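# Unfold a folding crate with four robot arms

## Task

A collapsible crate starts flat on the floor in its folded state. Open it out so that every one of its four side walls stands upright and each of its four corner latches is engaged.

## Robot and tools

Robots: four i2rt Big YAM arms, arm1 to arm4, each with a two-finger gripper and a wrist camera aimed at the fingertips. Reach is roughly 1.0 m from the joint 1 axis. Feet (base_link) in the scene frame, metres, quaternion wxyz; each foot faces along its own +x: arm1 x=-0.344 y=+0.564 z=+0.400 (+0.769, -0.004, +0.000, -0.639); arm2 x=-0.347 y=-0.575 z=+0.384 (+0.754, +0.000, +0.000, +0.657); arm3 x=+0.320 y=+0.573 z=+0.372 (+0.627, +0.001, -0.001, -0.779); arm4 x=+0.356 y=-0.566 z=+0.334 (+0.630, +0.000, +0.000, +0.777).

Frame: one scene frame in metres, origin on the floor, +z up. The hand point sits between the finger pads, about 1 cm back from the tips. The fingers point along the hand's +z; they open and close along its y. Printed hand positions can be off, more so at long reach. hand_target is the hand pose the currently held joint targets would give.

Tool move. Each arm has its own optional object (arm1, arm2, arm3, arm4); leave an arm out to give it no command. Inside one arm's object:
- joints: absolute joint goals by name, radians except the gripper. joint1_rad -2.879 to 2.879 (base turn, positive counter-clockwise seen from above, 0 points along the foot's +x); joint2_rad 0 to 3.141 (shoulder, 0 is upper arm back and about level, increasing lifts it then brings it forward); joint3_rad 0 to 3.019 (elbow, 0 folded, positive opens); joint4_rad -1.692 to 1.57 (hand pitch, positive tips fingers up); joint5_rad -1.57 to 1.57 (sideways swing, positive to the arm's right); joint6_rad -2.094 to 2.094 (roll, positive clockwise viewed from behind the hand); gripper_m 0 to 0.093, the absolute fingertip gap in metres. Each joint runs at its own full rate, so swings can be wide and violent.
- target: an absolute hand pose [x, y, z, qw, qx, qy, qz] in the scene frame (metres, wxyz quaternion), reached along a straight line starting at the current hand_target. When target is given, joints may contain only gripper_m, or the call is refused.
- speed: top hand speed for target, 0.002 to 0.5 m/s, default 0.25; rotation is capped at twice that value in rad/s.
- min_time_s: 0.1 to 8, the shortest duration for that arm's joint motions; a value shorter than usual speeds the arm up.
cameras: list from arm1_cam_wrist, arm2_cam_wrist, arm3_cam_wrist, arm4_cam_wrist, cam_high, cam_low, or all; [] for none. Omitted means all only for an empty move. A move with no arm part reports full state and images.
All motions in one call start together; straight hand paths in one call finish together, and stop after 10 s even if short. No call runs past 15 s. Paths ignore obstacles and other arms; hands lag, drift and can overshoot the speed, worst near full extension. Each control step limits the commanded pose to 100 mm and 20 degrees from the measured one, then damped inverse kinematics follows, favouring position. Fast stretched arms may overshoot by about 30 degrees, more when loaded. A very small move may not happen. An arm you leave out may still be driving toward its previous goal.

Tool wait: seconds from 0 to 10, plus cameras as in move. It commands nothing and returns state.
Tool zoom_image: camera name and region [x0, y0, x1, y1] in pixels from the top-left, at most 504 by 504, on that camera's latest image; only cameras in the newest images work. Images are 672x504.
Tool read_manual: section "licences" gives licence texts only.
Tool finished_scene: scene is the current scene number; it ends the scene for good, and any later calls in the same reply act on the next one. The crate must stay set up with no robot help.

Results: the move line lists arms that got a command; an arm marked as last shown got none, its status lines read not commanded. pictures gives image order. Joint velocities are rad/s (gripper m/s) in joint_positions order; within noise means the arm is still. Joint torques follow arm joint order, have offsets and noise, and numbers 3 and 4 wrap at ±28 N m. Statuses: done means within 1 cm and 2 degrees (joint tolerances: joint1 ±0.045, joint2 ±0.14, joint3 ±0.09, joint4 ±0.055, joint5 ±0.03, joint6 ±0.035, gripper ±0.003); off_target means resting short of the goal and maybe still pushing; time_out is a stop where a joint ran out of time and keeps pushing toward the goal shown by on_its_own; not_followed, joint command not followed and pose unreachable mean a safety check held back the arm's targets (a gripper goal in the same call still runs, and a withheld hand target is dropped). If a call is refused or a stop hits it, the remaining move, wait and finished_scene calls in that reply are skipped.

Gripper: free-air readings can be up to 0.003 m wider than the real gap. Gripping a rigid part, aim about 0.005 m under its width to hold at full force (about 50 to 64 N per pad); just under the reading gives a light grip.

Avoid: any hard contact between two robots (this ends the scene), including closing one gripper on another's fingers; the safety check does not stop fingers, gripper housings or wrist cameras from meeting. The arms keep pushing after contact. Do not slam into fixed or heavy objects, drop parts, release moving parts, or let anything fall far. Watch heat: holding loads, stretching out or pushing against something heats motors; MOTOR HOT appears at 85 °C, and at 100 °C an OVER-TEMPERATURE FAULT drops that arm for 30 to 60 s, after which keys marked limit_stop_at_motor_heat need resending. The scene keeps running while you think, holding your last command.

Each tool is called after "Call:" as a command line: name --argument value for each argument, lists and objects as JSON in quotes; but a table of rows of numbers goes row by row, as --pt "numbers of a row", without its own name.

## Session

Call:
move --cameras '["all"]'

Scene clock: 0.00 s.
Joint torques (N m): no reading
Motor temperatures (°C): arm1=[26 28 28 24 27 23 24] | arm2=[24 25 23 24 28 27 25] | arm3=[26 24 27 24 26 24 27] | arm4=[25 26 26 31 26 25 27]
Heat: arm1: hottest joint2_rad 28 °C; arm2: hottest joint5_rad 28 °C; arm3: hottest joint3_rad 27 °C; arm4: hottest joint4_rad 31 °C.
Joint velocities: within noise
arm1.joint_positions: joint1_rad=-0.585 joint2_rad=+0.620 joint3_rad=+1.408 joint4_rad=-1.557 joint5_rad=+0.189 joint6_rad=-0.039 gripper_m=+0.09396
arm1.joint_status: not commanded
arm1.hand: x=-0.4492 y=+0.3975 z=+0.9079 quat_wxyz=(-0.135, -0.774, -0.490, +0.378) (m; scene frame)
arm1.hand_target: x=-0.4485 y=+0.3991 z=+0.9182 quat_wxyz=(-0.142, -0.770, -0.486, +0.388) (m; scene frame)
arm1.hand_status: not commanded
arm2.joint_positions: joint1_rad=+0.742 joint2_rad=+0.634 joint3_rad=+1.438 joint4_rad=-1.211 joint5_rad=-0.133 joint6_rad=-0.320 gripper_m=+0.09396
arm2.joint_status: not commanded
arm2.hand: x=-0.5072 y=-0.3840 z=+0.9710 quat_wxyz=(-0.284, +0.802, -0.229, -0.472) (m; scene frame)
arm2.hand_target: x=-0.5054 y=-0.3866 z=+0.9837 quat_wxyz=(-0.292, +0.795, -0.226, -0.481) (m; scene frame)
arm2.hand_status: not commanded
arm3.joint_positions: joint1_rad=+0.368 joint2_rad=+0.623 joint3_rad=+1.401 joint4_rad=-1.238 joint5_rad=-0.070 joint6_rad=+0.635 gripper_m=+0.09396
arm3.joint_status: not commanded
arm3.hand: x=+0.3681 y=+0.3300 z=+0.9365 quat_wxyz=(-0.499, -0.717, -0.455, +0.173) (m; scene frame)
arm3.hand_target: x=+0.3677 y=+0.3328 z=+0.9459 quat_wxyz=(-0.507, -0.712, -0.452, +0.176) (m; scene frame)
arm3.hand_status: not commanded
arm4.joint_positions: joint1_rad=+0.790 joint2_rad=+0.548 joint3_rad=+1.366 joint4_rad=-1.267 joint5_rad=+0.243 joint6_rad=-0.097 gripper_m=+0.09396
arm4.joint_status: not commanded
arm4.hand: x=+0.1990 y=-0.4148 z=+0.8936 quat_wxyz=(-0.270, +0.802, -0.261, -0.465) (m; scene frame)
arm4.hand_target: x=+0.2021 y=-0.4168 z=+0.9027 quat_wxyz=(-0.273, +0.796, -0.260, -0.474) (m; scene frame)
arm4.hand_status: not commanded
pictures: arm1_cam_wrist, arm2_cam_wrist, arm3_cam_wrist, arm4_cam_wrist, cam_high, cam_low

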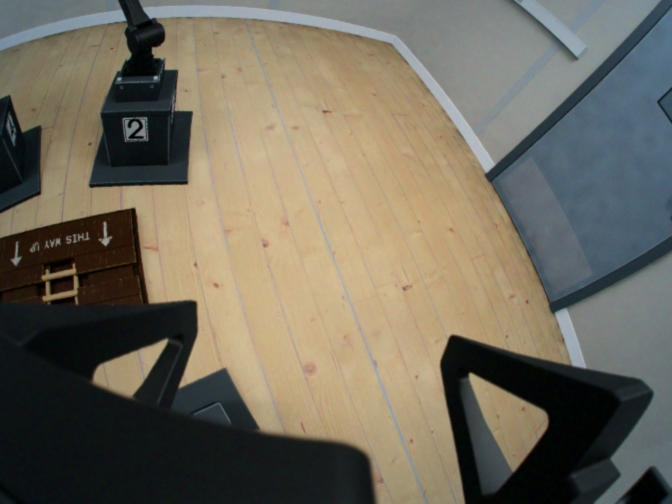

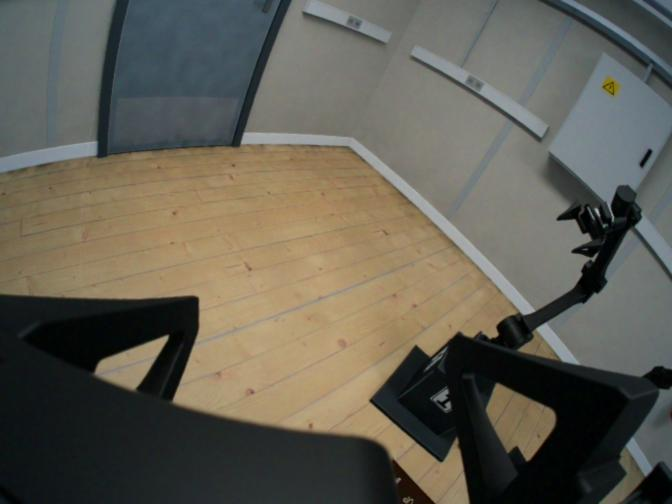

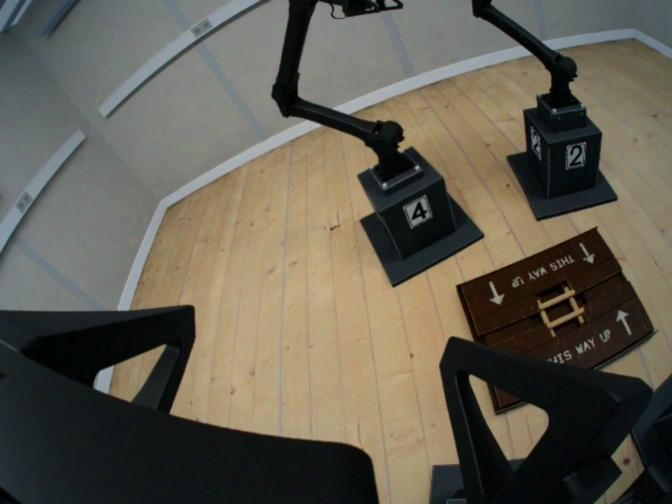

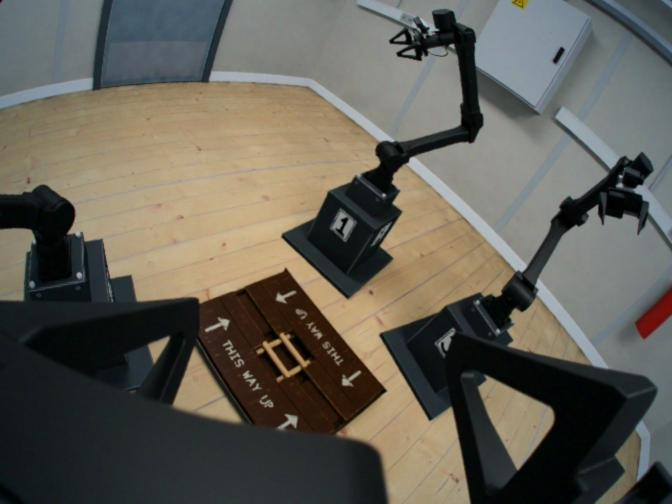

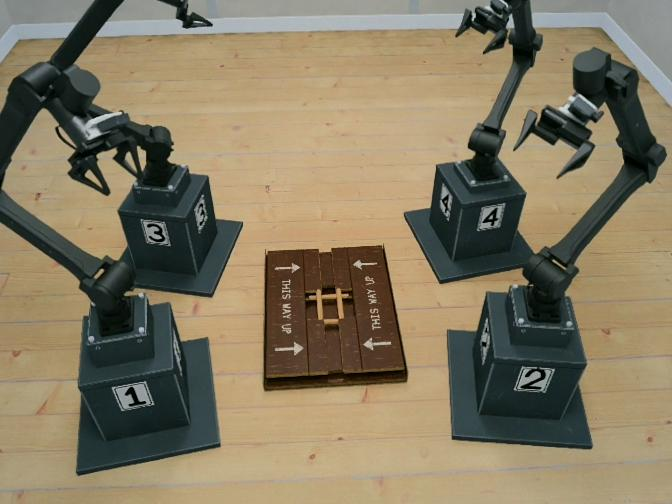

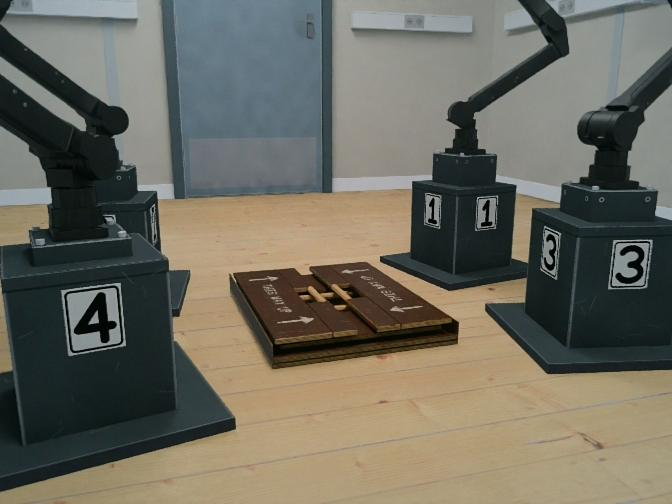

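Call:
zoom_image --camera "cam_high" --region '[250, 230, 420, 400]'

Call:
zoom_image --camera "cam_low" --region '[220, 240, 470, 380]'

Call:
zoom_image --camera "arm4_cam_wrist" --region '[190, 260, 400, 440]'

Call:
zoom_image --camera "arm3_cam_wrist" --region '[440, 210, 670, 420]'

Scaled by 2.965 from the camera's image (finer frame: 960x720).

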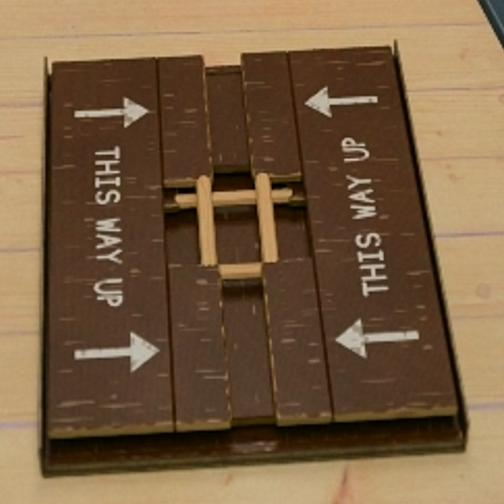

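Scaled by 2.016 from the camera's image (finer frame: 960x720).

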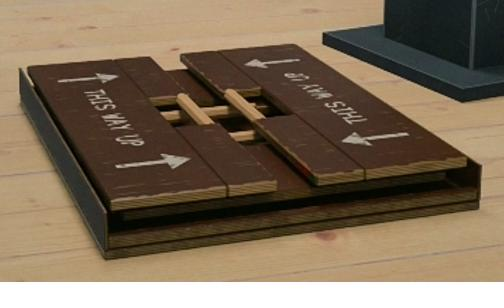

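Scaled by 2.400 from the camera's image (finer frame: 960x720).

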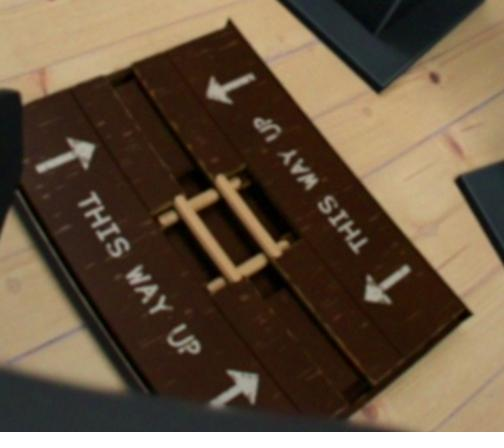

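Scaled by 2.191 from the camera's image (finer frame: 960x720).

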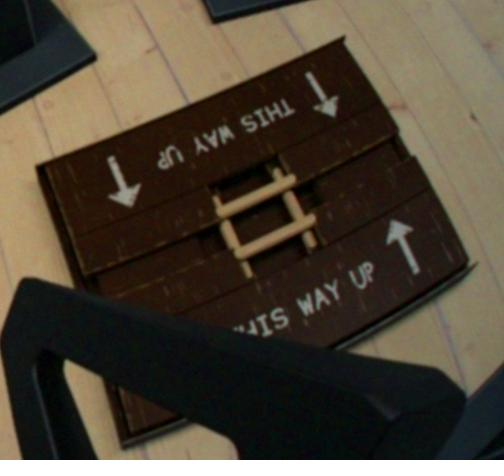

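Call:
move --arm3 '{"target": [-0.03, 0.06, 0.42, 0, 1, 0, 0], "speed": 0.35}' --arm2 '{"target": [-0.10, -0.36, 0.45, 0, 0, 1, 0], "speed": 0.3}' --cameras '["arm3_cam_wrist", "arm2_cam_wrist", "cam_high"]'

Scene clock: 40.77 s.
Joint torques (N m): arm1=[-0.56 1.9 8.09 2.26 0.22 0.11] | arm2=[-0.56 -9.17 8.75 0.57 0.14 0.05] | arm3=[-1.44 -16.91 10.19 -0.17 0.3 0.16] | arm4=[1.73 3.25 9.99 1.84 -0.04 0.12]
Motor temperatures (°C): arm1=[26 28 30 25 26 23 24] | arm2=[24 25 25 25 28 26 25] | arm3=[26 24 30 24 26 23 27] | arm4=[25 26 29 31 26 25 27]
Heat: arm1: hottest joint3_rad 30 °C; arm2: hottest joint5_rad 28 °C; arm3: hottest joint3_rad 30 °C; arm4: hottest joint4_rad 31 °C.
move: arm2 off_target; arm3 off_target
Joint velocities: within noise
arm1, arm4: as last shown
arm2.joint_positions: joint1_rad=-0.714 joint2_rad=+1.340 joint3_rad=+0.745 joint4_rad=-1.048 joint5_rad=-0.013 joint6_rad=+0.698 gripper_m=+0.09397
arm2.joint_status: not commanded
arm2.hand: x=-0.1229 y=-0.3760 z=+0.4377 quat_wxyz=(+0.032, +0.011, -0.999, +0.018)
arm2.hand_target: x=-0.1058 y=-0.3637 z=+0.4502 quat_wxyz=(+0.011, +0.004, -1.000, +0.003)
arm2.hand_status: off_target (0.031 m and 4.4 deg from the pose sent, 0.662 m and 153.5 deg at the start)
arm3.joint_positions: joint1_rad=-0.376 joint2_rad=+2.048 joint3_rad=+1.664 joint4_rad=-1.205 joint5_rad=-0.007 joint6_rad=+0.959 gripper_m=+0.09396
arm3.joint_status: not commanded
arm3.hand: x=-0.0165 y=+0.0704 z=+0.4148 quat_wxyz=(+0.006, -1.000, -0.010, -0.010)
arm3.hand_target: x=-0.0296 y=+0.0629 z=+0.4173 quat_wxyz=(+0.002, -1.000, +0.000, -0.005)
arm3.hand_status: off_target (0.018 m and 1.8 deg from the pose sent, 0.706 m and 88.4 deg at the start)
pictures: arm2_cam_wrist, arm3_cam_wrist, cam_high

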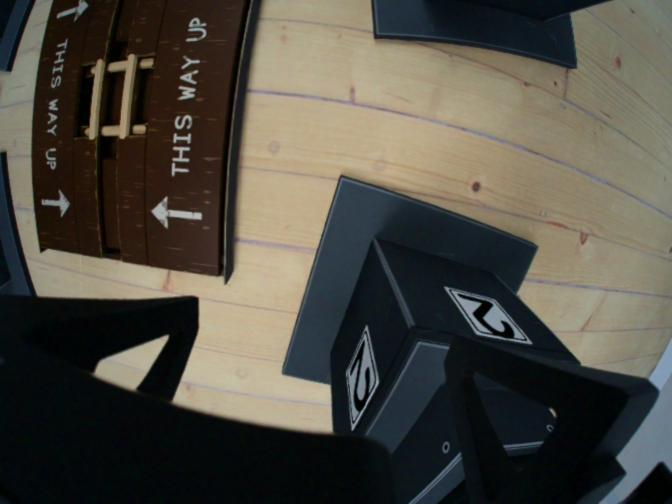

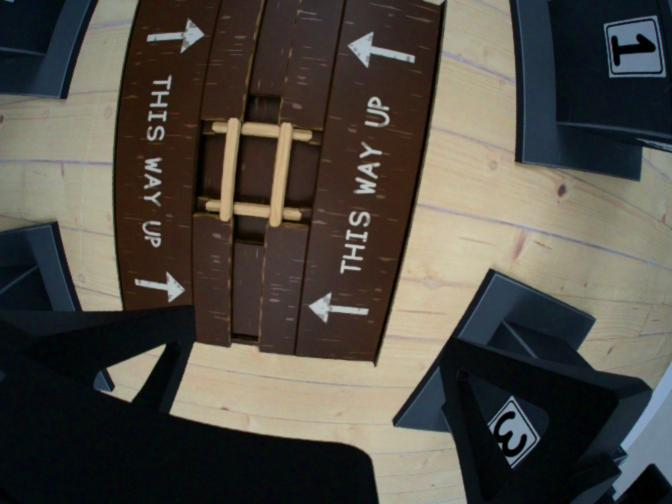

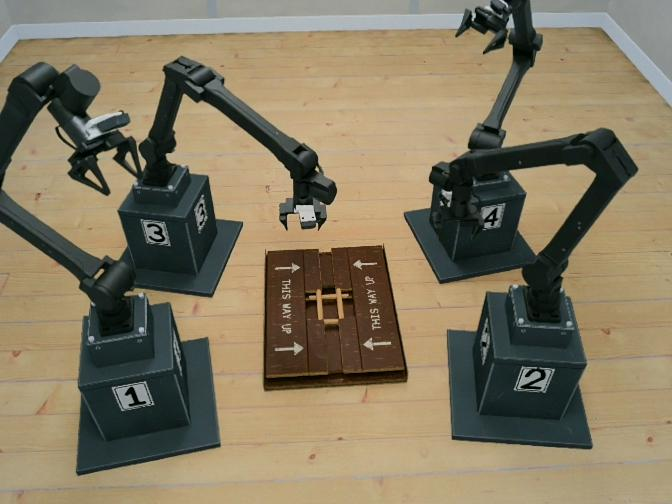

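Call:
zoom_image --camera "arm3_cam_wrist" --region '[170, 80, 350, 260]'

Call:
zoom_image --camera "arm3_cam_wrist" --region '[100, 0, 460, 380]'

Scaled by 2.800 from the camera's image (finer frame: 960x720).

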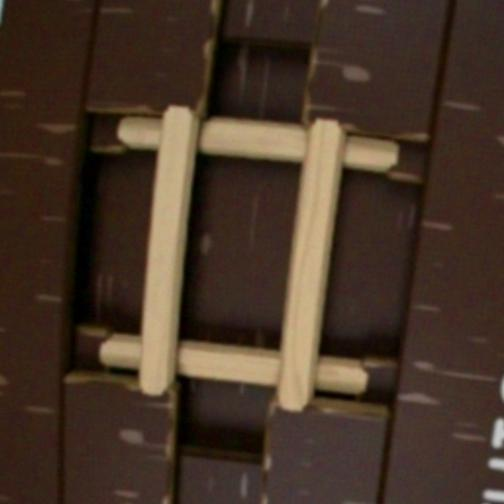

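Scaled by 1.326 from the camera's image (finer frame: 960x720).

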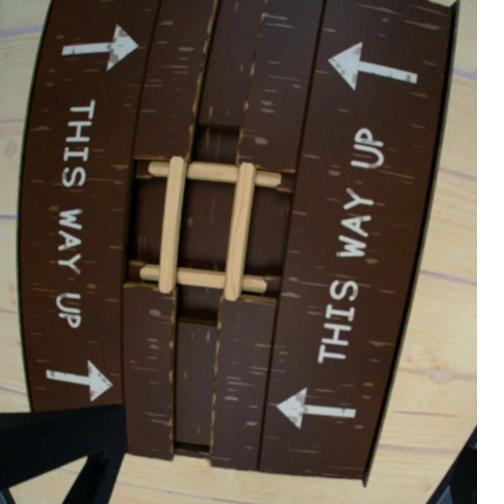

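Call:
move --arm3 '{"target": [0.16, 0.38, 0.50, 0, 1, 0, 0], "speed": 0.3}' --arm4 '{"target": [-0.03, -0.075, 0.20, -0.342, 0.9397, 0, 0], "speed": 0.35, "joints": {"gripper_m": 0.045}}' --cameras '["arm3_cam_wrist", "arm4_cam_wrist", "cam_high", "cam_low"]'

Scene clock: 101.50 s.
Joint torques (N m): arm1=[-0.03 1.73 8.39 2.26 0.23 0.13] | arm2=[-0.56 -9.11 8.73 0.55 0.14 0.07] | arm3=[-1.26 -5.48 5.93 -0.18 0.28 0] | arm4=[1.61 -18.37 8.4 0.69 0.19 -0.06]
Motor temperatures (°C): arm1=[26 28 32 24 26 23 24] | arm2=[24 26 27 25 28 26 25] | arm3=[26 27 35 24 26 23 27] | arm4=[25 26 31 31 26 25 27]
Heat: arm1: hottest joint3_rad 32 °C; arm2: hottest joint5_rad 28 °C; arm3: hottest joint3_rad 35 °C; arm4: hottest joint3_rad 31 °C.
move: arm3 off_target; arm4 off_target
Joint velocities: within noise
arm1, arm2: as last shown
arm2.hand_target: x=-0.1058 y=-0.3637 z=+0.4502 quat_wxyz=(+0.011, +0.005, -1.000, +0.003)
arm3.joint_positions: joint1_rad=-0.451 joint2_rad=+1.036 joint3_rad=+0.749 joint4_rad=-1.261 joint5_rad=-0.003 joint6_rad=+0.909 gripper_m=+0.09396
arm3.joint_status: not commanded
arm3.hand: x=+0.1596 y=+0.3695 z=+0.5061 quat_wxyz=(-0.010, -1.000, +0.003, +0.005)
arm3.hand_target: x=+0.1616 y=+0.3779 z=+0.5019 quat_wxyz=(-0.001, -1.000, +0.004, -0.001)
arm3.hand_status: off_target (0.012 m and 1.3 deg from the pose sent, 0.366 m and 1.8 deg at the start)
arm4.joint_positions: joint1_rad=+0.582 joint2_rad=+2.219 joint3_rad=+1.161 joint4_rad=-0.015 joint5_rad=+0.471 joint6_rad=-0.883 gripper_m=+0.04507
arm4.joint_status: all done
arm4.hand: x=-0.0151 y=-0.0864 z=+0.1917 quat_wxyz=(-0.329, +0.944, -0.010, +0.006)
arm4.hand_target: x=-0.0236 y=-0.0759 z=+0.1971 quat_wxyz=(-0.336, +0.942, -0.004, +0.004)
arm4.hand_status: off_target (0.021 m and 2.0 deg from the pose sent, 0.806 m and 64.5 deg at the start)

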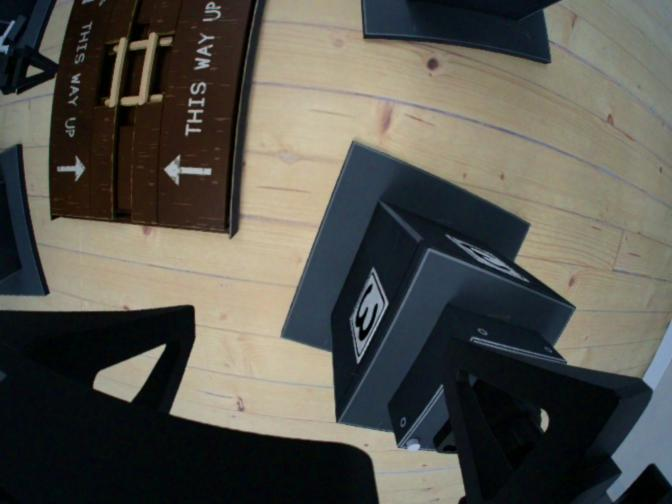

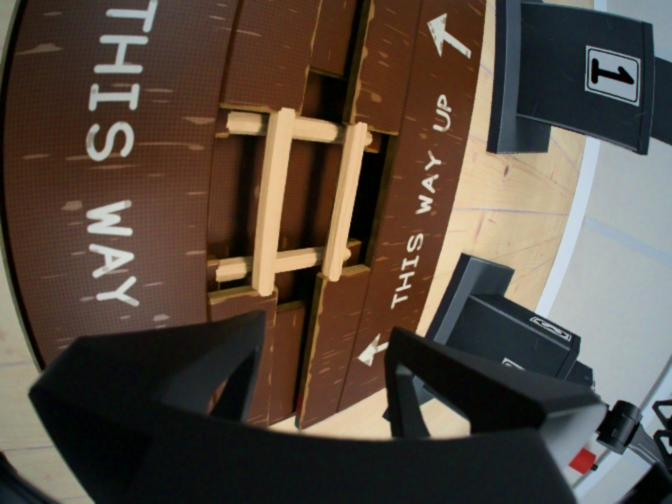

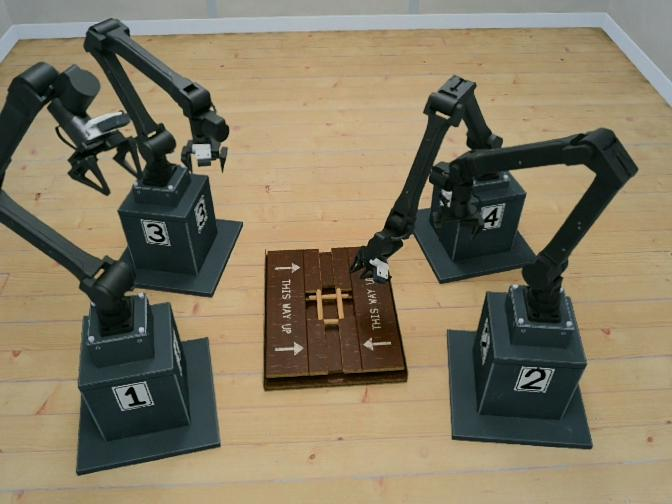

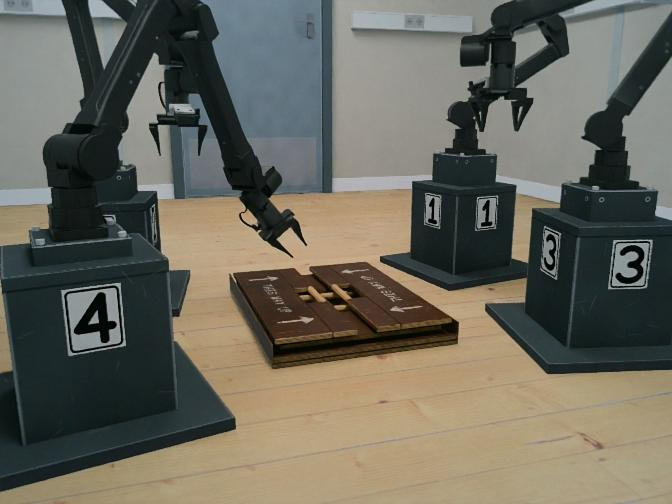

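Call:
move --arm4 '{"target": [-0.0435, -0.004, 0.142, -0.342, 0.9397, 0, 0], "speed": 0.15}' --cameras '["arm4_cam_wrist", "cam_low"]'

Call:
zoom_image --camera "cam_low" --region '[220, 160, 470, 380]'

Scene clock: 113.10 s.
Joint torques (N m): arm1=[-0.26 1.26 8.29 2.11 0.21 0.11] | arm2=[-0.5 -9.17 8.75 0.55 0.14 0.07] | arm3=[-1.73 -6.01 6.06 -0.14 0.3 -0.05] | arm4=[1.26 -19.72 9.17 1.05 0 -0.05]
Motor temperatures (°C): arm1=[26 28 32 24 26 23 24] | arm2=[24 26 28 25 27 26 25] | arm3=[26 26 34 24 26 23 27] | arm4=[25 27 31 31 26 25 27]
Heat: arm1: hottest joint3_rad 32 °C; arm2: hottest joint3_rad 28 °C; arm3: hottest joint3_rad 34 °C; arm4: hottest joint3_rad 31 °C.
move: arm4 off_target
Joint velocities: within noise
arm1, arm2, arm3: as last shown
arm4.joint_positions: joint1_rad=+0.524 joint2_rad=+2.415 joint3_rad=+1.406 joint4_rad=-0.015 joint5_rad=+0.444 joint6_rad=-0.955 gripper_m=+0.04507
arm4.joint_status: not commanded
arm4.hand: x=-0.0381 y=-0.0146 z=+0.1450 quat_wxyz=(-0.338, +0.941, -0.005, +0.001)
arm4.hand_target: x=-0.0452 y=-0.0067 z=+0.1411 quat_wxyz=(-0.342, +0.940, +0.003, +0.000)
arm4.hand_status: off_target (0.012 m and 0.8 deg from the pose sent, 0.100 m and 2.0 deg at the start)

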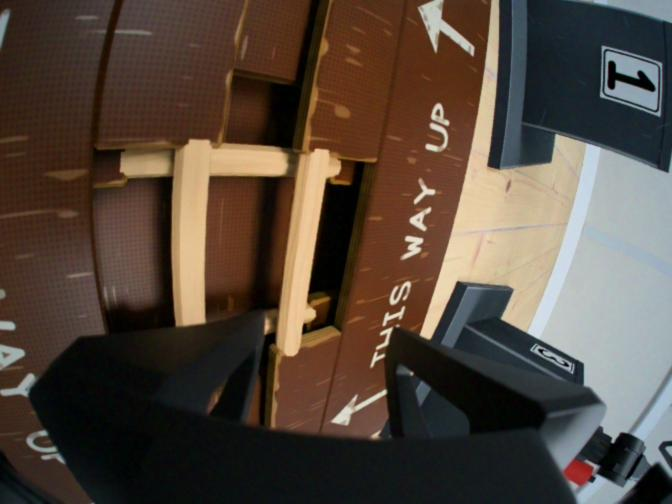

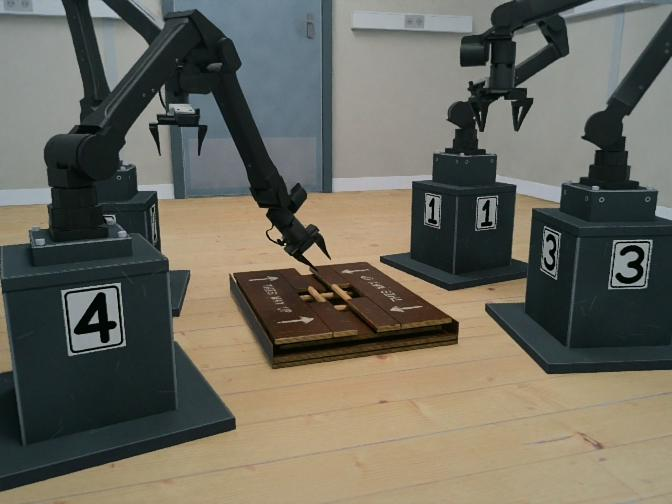

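Scaled by 2.016 from the camera's image (finer frame: 960x720).

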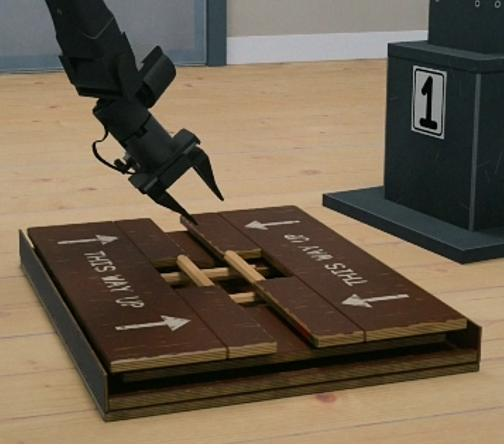

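Call:
move --arm4 '{"target": [-0.0435, 0.037, 0.092, -0.342, 0.9397, 0, 0], "speed": 0.12}' --cameras '["arm4_cam_wrist", "cam_low"]'

Call:
zoom_image --camera "cam_low" --region '[260, 200, 400, 350]'

Scene clock: 123.80 s.
Joint torques (N m): arm1=[-0.38 1.55 8.27 2.04 0.23 0.08] | arm2=[-0.56 -9.11 8.75 0.55 0.14 0.07] | arm3=[-1.44 -5.77 5.96 -0.1 0.26 -0.07] | arm4=[1.14 -21.13 9.31 1.18 -0.02 -0.06]
Motor temperatures (°C): arm1=[26 28 32 24 26 23 24] | arm2=[24 26 28 25 27 26 25] | arm3=[26 26 33 24 26 23 27] | arm4=[25 27 31 31 26 25 27]
Heat: arm1: hottest joint3_rad 32 °C; arm2: hottest joint3_rad 28 °C; arm3: hottest joint3_rad 33 °C; arm4: hottest joint3_rad 31 °C.
move: arm4 off_target
Joint velocities: within noise
arm1, arm2, arm3: as last shown
arm4.joint_positions: joint1_rad=+0.476 joint2_rad=+2.568 joint3_rad=+1.575 joint4_rad=-0.015 joint5_rad=+0.419 joint6_rad=-0.993 gripper_m=+0.04507
arm4.joint_status: not commanded
arm4.hand: x=-0.0370 y=+0.0287 z=+0.0960 quat_wxyz=(-0.337, +0.942, -0.008, +0.001)
arm4.hand_target: x=-0.0431 y=+0.0361 z=+0.0913 quat_wxyz=(-0.341, +0.940, +0.000, -0.001)
arm4.hand_status: off_target (0.011 m and 1.1 deg from the pose sent, 0.074 m and 0.8 deg at the start)

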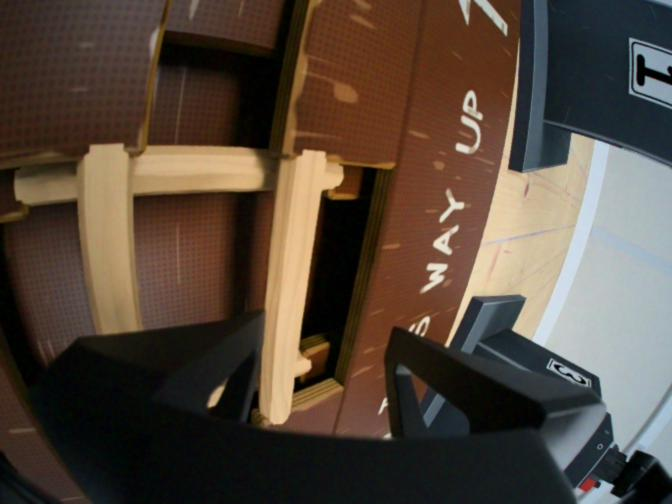

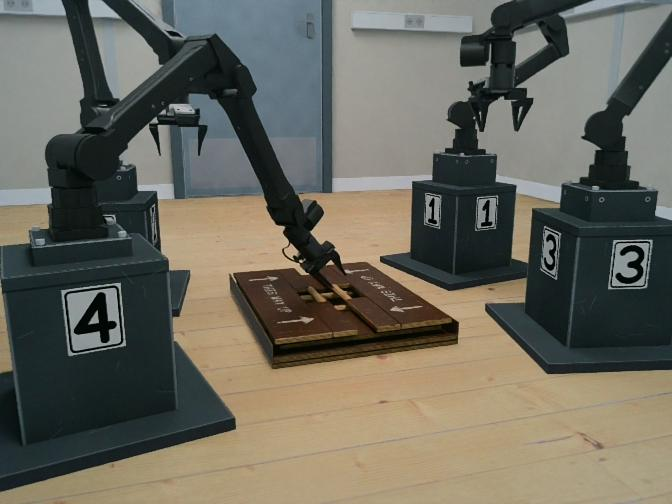

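Scaled by 3.360 from the camera's image (finer frame: 960x720).

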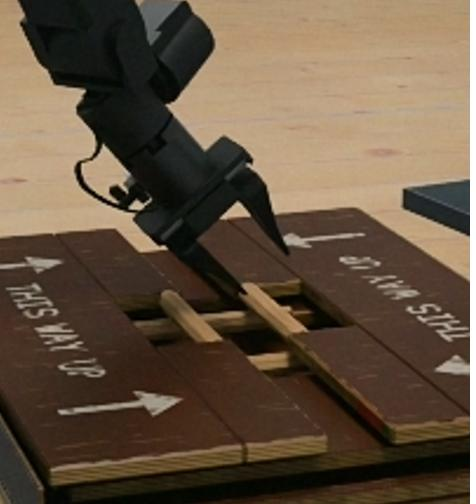

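Call:
move --arm4 '{"target": [-0.0425, 0.0571, 0.058, -0.342, 0.9397, 0, 0], "speed": 0.1}' --cameras '["arm4_cam_wrist", "cam_low"]'

Call:
zoom_image --camera "cam_low" --region '[260, 200, 400, 350]'

Scene clock: 129.30 s.
Joint torques (N m): arm1=[0.44 1.2 8.2 2.21 0.23 0.14] | arm2=[-0.5 -9.05 8.75 0.55 0.14 0.07] | arm3=[-1.38 -5.54 5.87 -0.14 0.31 -0.04] | arm4=[0.67 -18.84 11.23 1.36 -0.12 0]
Motor temperatures (°C): arm1=[26 28 32 24 26 23 24] | arm2=[24 26 28 25 27 26 25] | arm3=[26 25 33 24 26 23 27] | arm4=[25 27 31 31 26 25 26]
Heat: arm1: hottest joint3_rad 32 °C; arm2: hottest joint3_rad 28 °C; arm3: hottest joint3_rad 33 °C; arm4: hottest joint3_rad 31 °C.
move: arm4 off_target
Joint velocities: within noise
arm1, arm2, arm3: as last shown
arm4.joint_positions: joint1_rad=+0.474 joint2_rad=+2.625 joint3_rad=+1.652 joint4_rad=-0.015 joint5_rad=+0.421 joint6_rad=-1.016 gripper_m=+0.04506
arm4.joint_status: not commanded
arm4.hand: x=-0.0472 y=+0.0435 z=+0.0824 quat_wxyz=(-0.344, +0.939, +0.000, +0.000)
arm4.hand_target: x=-0.0437 y=+0.0539 z=+0.0607 quat_wxyz=(-0.345, +0.939, +0.001, +0.002)
arm4.hand_status: off_target (0.028 m and 0.3 deg from the pose sent, 0.048 m and 1.1 deg at the start)

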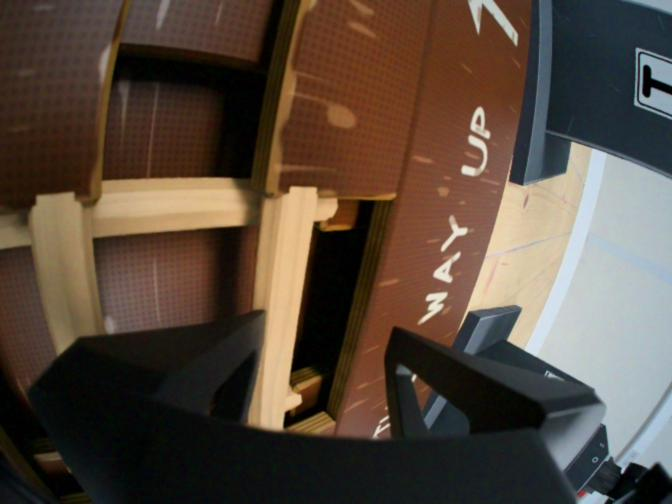

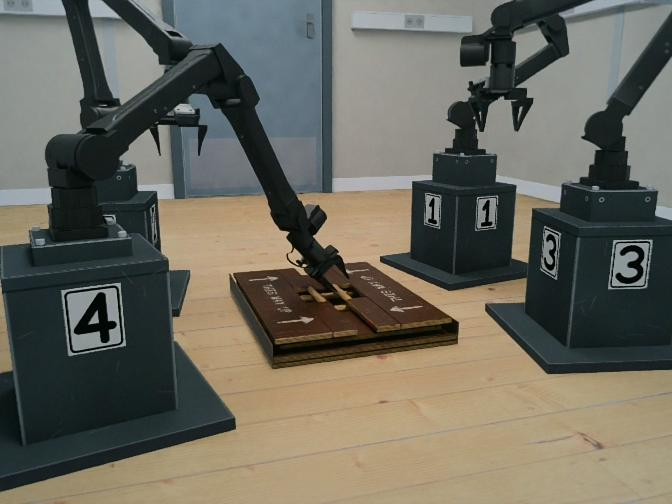

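Scaled by 3.360 from the camera's image (finer frame: 960x720).

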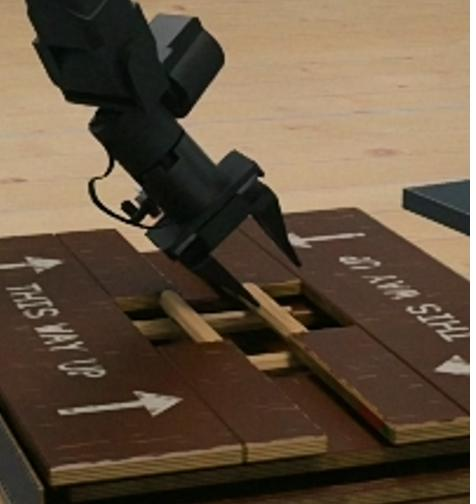

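Call:
move --arm4 '{"target": [-0.0435, 0.0267, 0.0845, -0.342, 0.9397, 0, 0], "speed": 0.12}' --cameras '["arm4_cam_wrist"]'

Scene clock: 135.23 s.
Joint torques (N m): arm1=[0.38 1.38 8.17 2.21 0.27 0.1] | arm2=[-0.5 -9.11 8.76 0.55 0.15 0.07] | arm3=[-2.26 -5.83 6.04 0.01 0.3 -0.04] | arm4=[2.67 -23.53 5.65 1.63 0.14 0.29]
Motor temperatures (°C): arm1=[26 28 32 24 26 23 24] | arm2=[24 26 28 25 27 26 25] | arm3=[26 25 32 24 26 23 27] | arm4=[25 28 31 31 26 25 26]
Heat: arm1: hottest joint3_rad 32 °C; arm2: hottest joint3_rad 28 °C; arm3: hottest joint3_rad 32 °C; arm4: hottest joint3_rad 31 °C.
move: arm4 done
Joint velocities: within noise
arm1, arm2, arm3: as last shown
arm4.joint_positions: joint1_rad=+0.474 joint2_rad=+2.602 joint3_rad=+1.598 joint4_rad=-0.005 joint5_rad=+0.414 joint6_rad=-1.016 gripper_m=+0.04506
arm4.joint_status: not commanded
arm4.hand: x=-0.0376 y=+0.0301 z=+0.0814 quat_wxyz=(-0.336, +0.942, +0.003, +0.004)
arm4.hand_target: x=-0.0423 y=+0.0274 z=+0.0840 quat_wxyz=(-0.340, +0.940, +0.000, -0.002)
arm4.hand_status: done (0.007 m and 0.9 deg from the pose sent, 0.017 m and 0.3 deg at the start)

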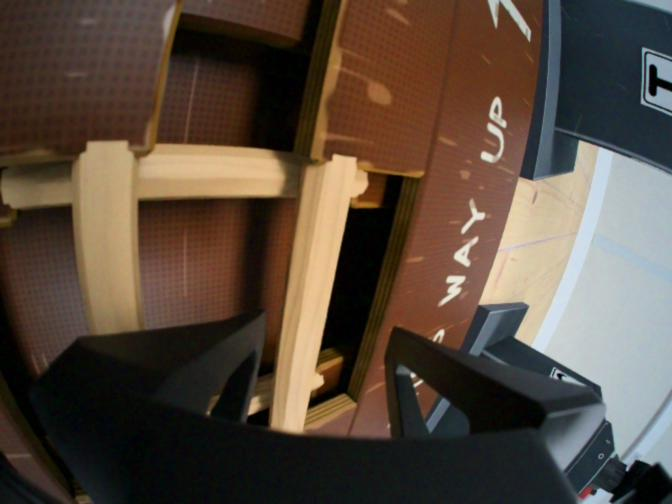

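Call:
move --arm4 '{"target": [-0.0435, 0.0525, 0.0545, -0.342, 0.9397, 0, 0], "speed": 0.12}' --cameras '["arm4_cam_wrist", "cam_low"]'

Call:
zoom_image --camera "cam_low" --region '[260, 200, 400, 350]'

Scene clock: 139.20 s.
Joint torques (N m): arm1=[-0.26 1.38 8.16 2.24 0.21 0.14] | arm2=[-0.56 -9.11 8.75 0.55 0.14 0.07] | arm3=[-1.26 -5.36 6.08 -0.12 0.26 -0.06] | arm4=[0.91 -21.71 9.36 1.06 -0.02 0.03]
Motor temperatures (°C): arm1=[26 28 32 24 26 23 24] | arm2=[24 26 28 25 27 26 25] | arm3=[26 25 32 24 26 23 27] | arm4=[25 28 31 31 26 25 26]
Heat: arm1: hottest joint3_rad 32 °C; arm2: hottest joint3_rad 28 °C; arm3: hottest joint3_rad 32 °C; arm4: hottest joint3_rad 31 °C.
move: arm4 off_target
Joint velocities: within noise
arm1, arm2, arm3: as last shown
arm4.joint_positions: joint1_rad=+0.471 joint2_rad=+2.667 joint3_rad=+1.673 joint4_rad=-0.005 joint5_rad=+0.411 joint6_rad=-1.016 gripper_m=+0.04506
arm4.joint_status: not commanded
arm4.hand: x=-0.0448 y=+0.0416 z=+0.0613 quat_wxyz=(-0.339, +0.941, +0.001, +0.000)
arm4.hand_target: x=-0.0442 y=+0.0501 z=+0.0534 quat_wxyz=(-0.341, +0.940, +0.001, +0.000)
arm4.hand_status: off_target (0.013 m and 0.4 deg from the pose sent, 0.036 m and 0.9 deg at the start)

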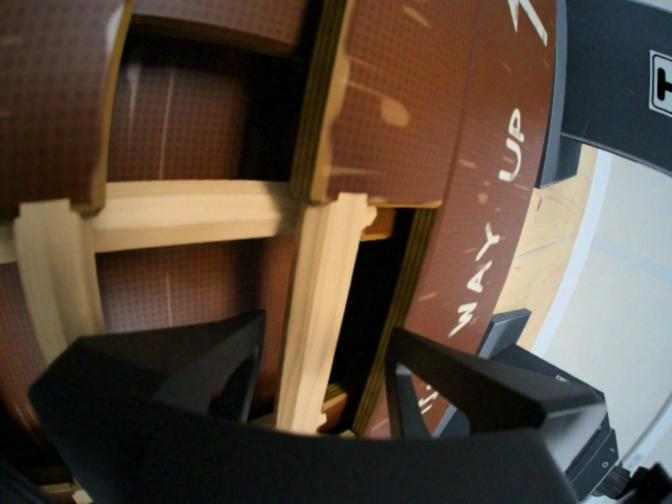

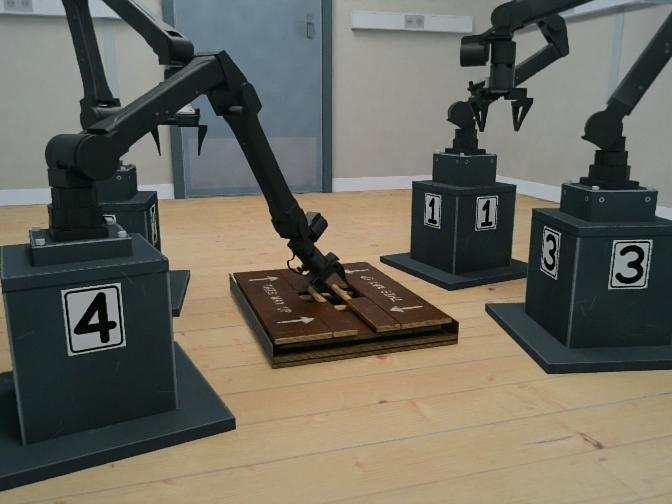

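Scaled by 3.360 from the camera's image (finer frame: 960x720).

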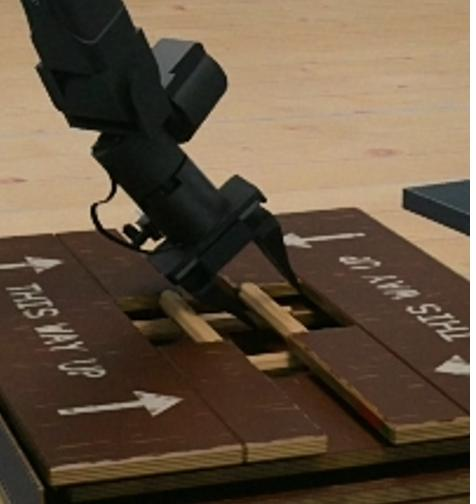

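Call:
move --arm4 '{"target": [-0.0435, 0.0635, 0.130, -0.342, 0.9397, 0, 0], "speed": 0.1, "joints": {"gripper_m": 0.028}}' --cameras '["arm4_cam_wrist", "cam_low"]'

Call:
zoom_image --camera "cam_low" --region '[220, 180, 470, 380]'

Scene clock: 155.97 s.
Joint torques (N m): arm1=[0.03 1.44 8.32 2.09 0.23 0.09] | arm2=[-0.56 -9.17 8.76 0.55 0.14 0.07] | arm3=[-1.85 -5.83 5.97 -0.18 0.32 -0.04] | arm4=[1.44 -22.12 7.58 0.57 0.11 -0.05]
Motor temperatures (°C): arm1=[26 28 32 24 26 23 24] | arm2=[24 26 28 25 27 26 25] | arm3=[26 25 32 24 26 23 27] | arm4=[25 29 30 31 26 25 26]
Heat: arm1: hottest joint3_rad 32 °C; arm2: hottest joint3_rad 28 °C; arm3: hottest joint3_rad 32 °C; arm4: hottest joint4_rad 31 °C.
move: arm4 off_target
Joint velocities: within noise
arm1.joint_positions: joint1_rad=-0.585 joint2_rad=+0.620 joint3_rad=+1.408 joint4_rad=-1.557 joint5_rad=+0.189 joint6_rad=-0.039 gripper_m=+0.09396
arm1.joint_status: not commanded
arm1.hand: x=-0.4492 y=+0.3975 z=+0.9079 quat_wxyz=(-0.135, -0.774, -0.490, +0.378)
arm1.hand_target: x=-0.4485 y=+0.3991 z=+0.9182 quat_wxyz=(-0.142, -0.770, -0.486, +0.388)
arm1.hand_status: not commanded
arm2, arm3: as last shown
arm4.joint_positions: joint1_rad=+0.447 joint2_rad=+2.521 joint3_rad=+1.653 joint4_rad=-0.086 joint5_rad=+0.402 joint6_rad=-1.018 gripper_m=+0.02807
arm4.joint_status: all done
arm4.hand: x=-0.0474 y=+0.0720 z=+0.1475 quat_wxyz=(-0.353, +0.935, -0.013, -0.012)
arm4.hand_target: x=-0.0388 y=+0.0672 z=+0.1303 quat_wxyz=(-0.342, +0.940, -0.004, +0.001)
arm4.hand_status: off_target (0.020 m and 2.5 deg from the pose sent, 0.072 m and 0.4 deg at the start)

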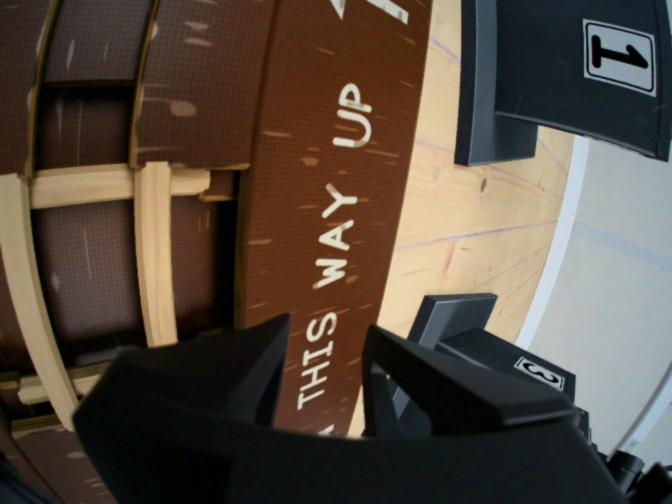

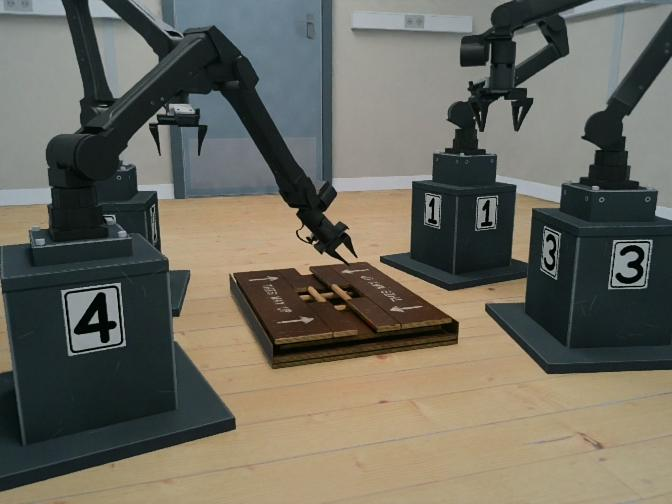

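Scaled by 2.016 from the camera's image (finer frame: 960x720).

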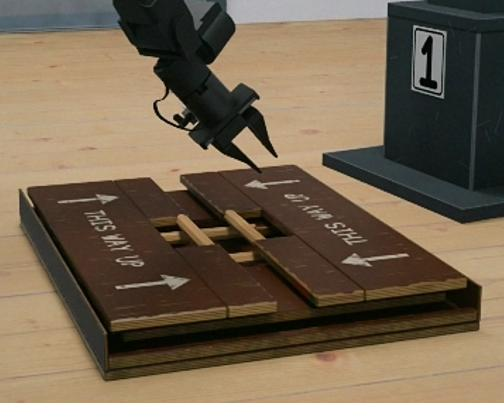

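Call:
move --arm4 '{"target": [0.18, -0.36, 0.42, 0, 0.7071, -0.7071, 0], "speed": 0.4, "joints": {"gripper_m": 0.055}}' --arm3 '{"target": [-0.04, 0.048, 0.19, 0.1305, 0.9914, 0, 0], "speed": 0.35, "joints": {"gripper_m": 0.055}}' --cameras '["arm3_cam_wrist", "cam_low"]'

Scene clock: 169.97 s.
Joint torques (N m): arm1=[-0.26 1.26 8.2 2.17 0.23 0.07] | arm2=[-0.56 -9.17 8.76 0.57 0.14 0.07] | arm3=[0.79 -17.49 7.3 0.84 -0.06 0.13] | arm4=[1.9 -5.25 8.24 -0.44 -0.12 0.28]
Motor temperatures (°C): arm1=[26 28 32 24 26 23 24] | arm2=[24 26 28 25 27 26 25] | arm3=[26 25 32 24 26 23 27] | arm4=[25 29 30 31 26 25 26]
Heat: arm1: hottest joint3_rad 32 °C; arm2: hottest joint3_rad 28 °C; arm3: hottest joint3_rad 32 °C; arm4: hottest joint4_rad 31 °C.
move: arm3 off_target; arm4 off_target
Joint velocities: within noise
arm1: as last shown
arm2.joint_positions: joint1_rad=-0.714 joint2_rad=+1.340 joint3_rad=+0.745 joint4_rad=-1.048 joint5_rad=-0.013 joint6_rad=+0.698 gripper_m=+0.09397
arm2.joint_status: not commanded
arm2.hand: x=-0.1229 y=-0.3760 z=+0.4377 quat_wxyz=(+0.032, +0.011, -0.999, +0.018)
arm2.hand_target: x=-0.1058 y=-0.3637 z=+0.4502 quat_wxyz=(+0.011, +0.005, -1.000, +0.003)
arm2.hand_status: not commanded
arm3.joint_positions: joint1_rad=-0.443 joint2_rad=+2.325 joint3_rad=+1.441 joint4_rad=-0.488 joint5_rad=-0.142 joint6_rad=+0.931 gripper_m=+0.05513
arm3.joint_status: all done
arm3.hand: x=-0.0406 y=+0.0670 z=+0.1939 quat_wxyz=(-0.122, -0.993, +0.002, +0.002)
arm3.hand_target: x=-0.0410 y=+0.0529 z=+0.1881 quat_wxyz=(-0.128, -0.992, +0.001, +0.003)
arm3.hand_status: off_target (0.019 m and 1.1 deg from the pose sent, 0.493 m and 13.9 deg at the start)
arm4.joint_positions: joint1_rad=+0.510 joint2_rad=+1.142 joint3_rad=+0.713 joint4_rad=-1.111 joint5_rad=+0.000 joint6_rad=+0.697 gripper_m=+0.05493
arm4.joint_status: all done
arm4.hand: x=+0.1714 y=-0.3541 z=+0.4309 quat_wxyz=(-0.001, +0.714, -0.700, -0.016)
arm4.hand_target: x=+0.1753 y=-0.3601 z=+0.4256 quat_wxyz=(+0.001, +0.708, -0.706, -0.003)
arm4.hand_status: off_target (0.015 m and 2.1 deg from the pose sent, 0.559 m and 95.7 deg at the start)

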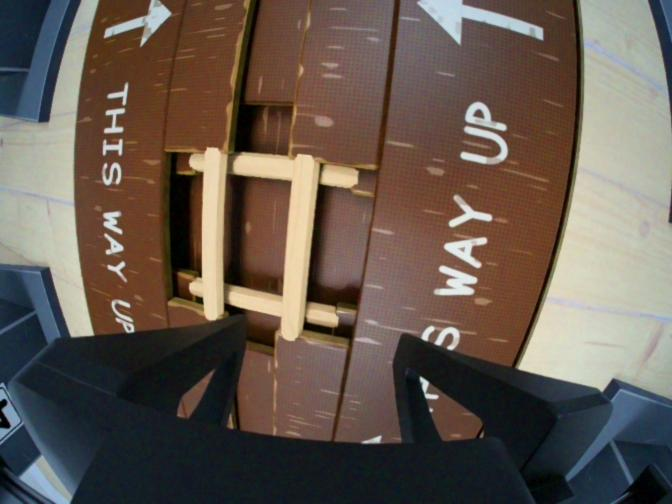

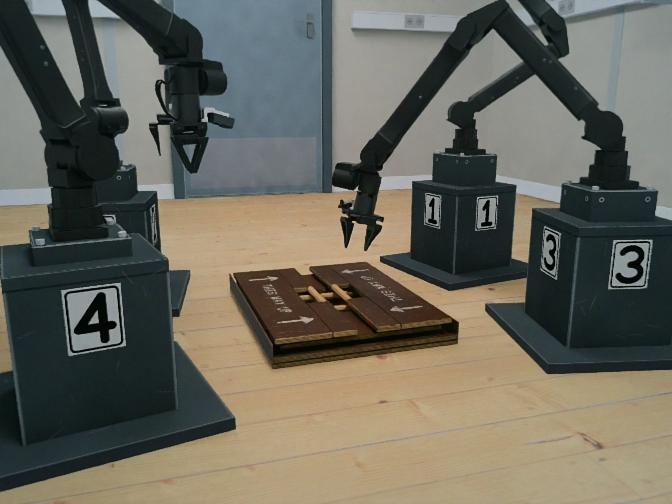

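Call:
move --arm3 '{"target": [-0.035, 0.020, 0.106, 0.1305, 0.9911, 0.0236, 0.003], "speed": 0.2}' --cameras '["arm3_cam_wrist", "cam_low"]'

Scene clock: 177.27 s.
Joint torques (N m): arm1=[0.26 1.55 8.21 2.17 0.24 0.11] | arm2=[-0.62 -9.11 8.76 0.55 0.14 0.07] | arm3=[-0.32 -18.67 6.68 0.9 -0.03 0.01] | arm4=[1.9 -5.25 8.24 -0.44 -0.12 0.29]
Motor temperatures (°C): arm1=[26 28 33 24 26 23 24] | arm2=[24 26 28 25 27 26 25] | arm3=[26 25 32 24 26 23 27] | arm4=[25 29 30 30 26 25 26]
Heat: arm1: hottest joint3_rad 33 °C; arm2: hottest joint3_rad 28 °C; arm3: hottest joint3_rad 32 °C; arm4: hottest joint3_rad 30 °C.
move: arm3 off_target
Joint velocities: within noise
arm1, arm2, arm4: as last shown
arm3.joint_positions: joint1_rad=-0.400 joint2_rad=+2.541 joint3_rad=+1.602 joint4_rad=-0.440 joint5_rad=-0.155 joint6_rad=+0.931 gripper_m=+0.05513
arm3.joint_status: not commanded
arm3.hand: x=-0.0301 y=+0.0315 z=+0.1094 quat_wxyz=(-0.123, -0.992, -0.019, -0.007)
arm3.hand_target: x=-0.0328 y=+0.0199 z=+0.1062 quat_wxyz=(-0.131, -0.991, -0.025, -0.003)
arm3.hand_status: off_target (0.013 m and 1.2 deg from the pose sent, 0.100 m and 3.2 deg at the start)
arm4.hand_target: x=+0.1753 y=-0.3601 z=+0.4256 quat_wxyz=(+0.001, +0.709, -0.706, -0.003)

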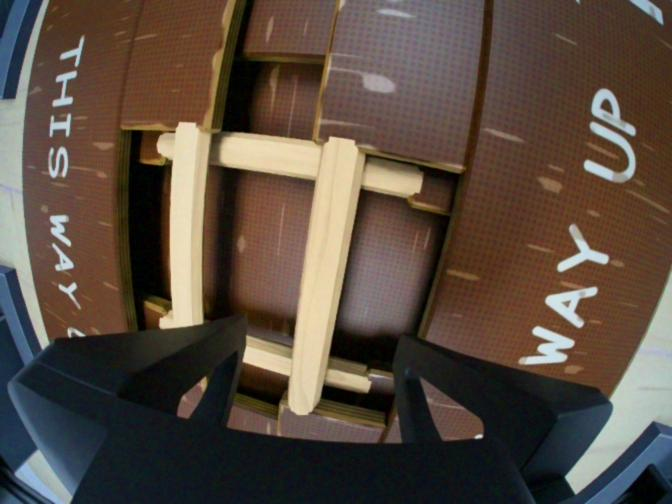

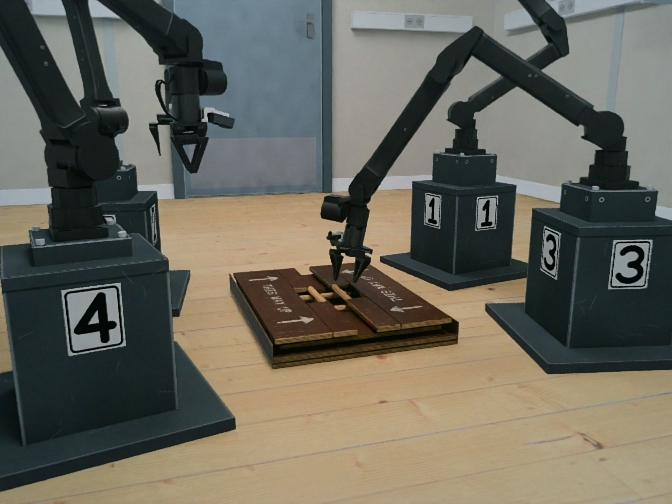

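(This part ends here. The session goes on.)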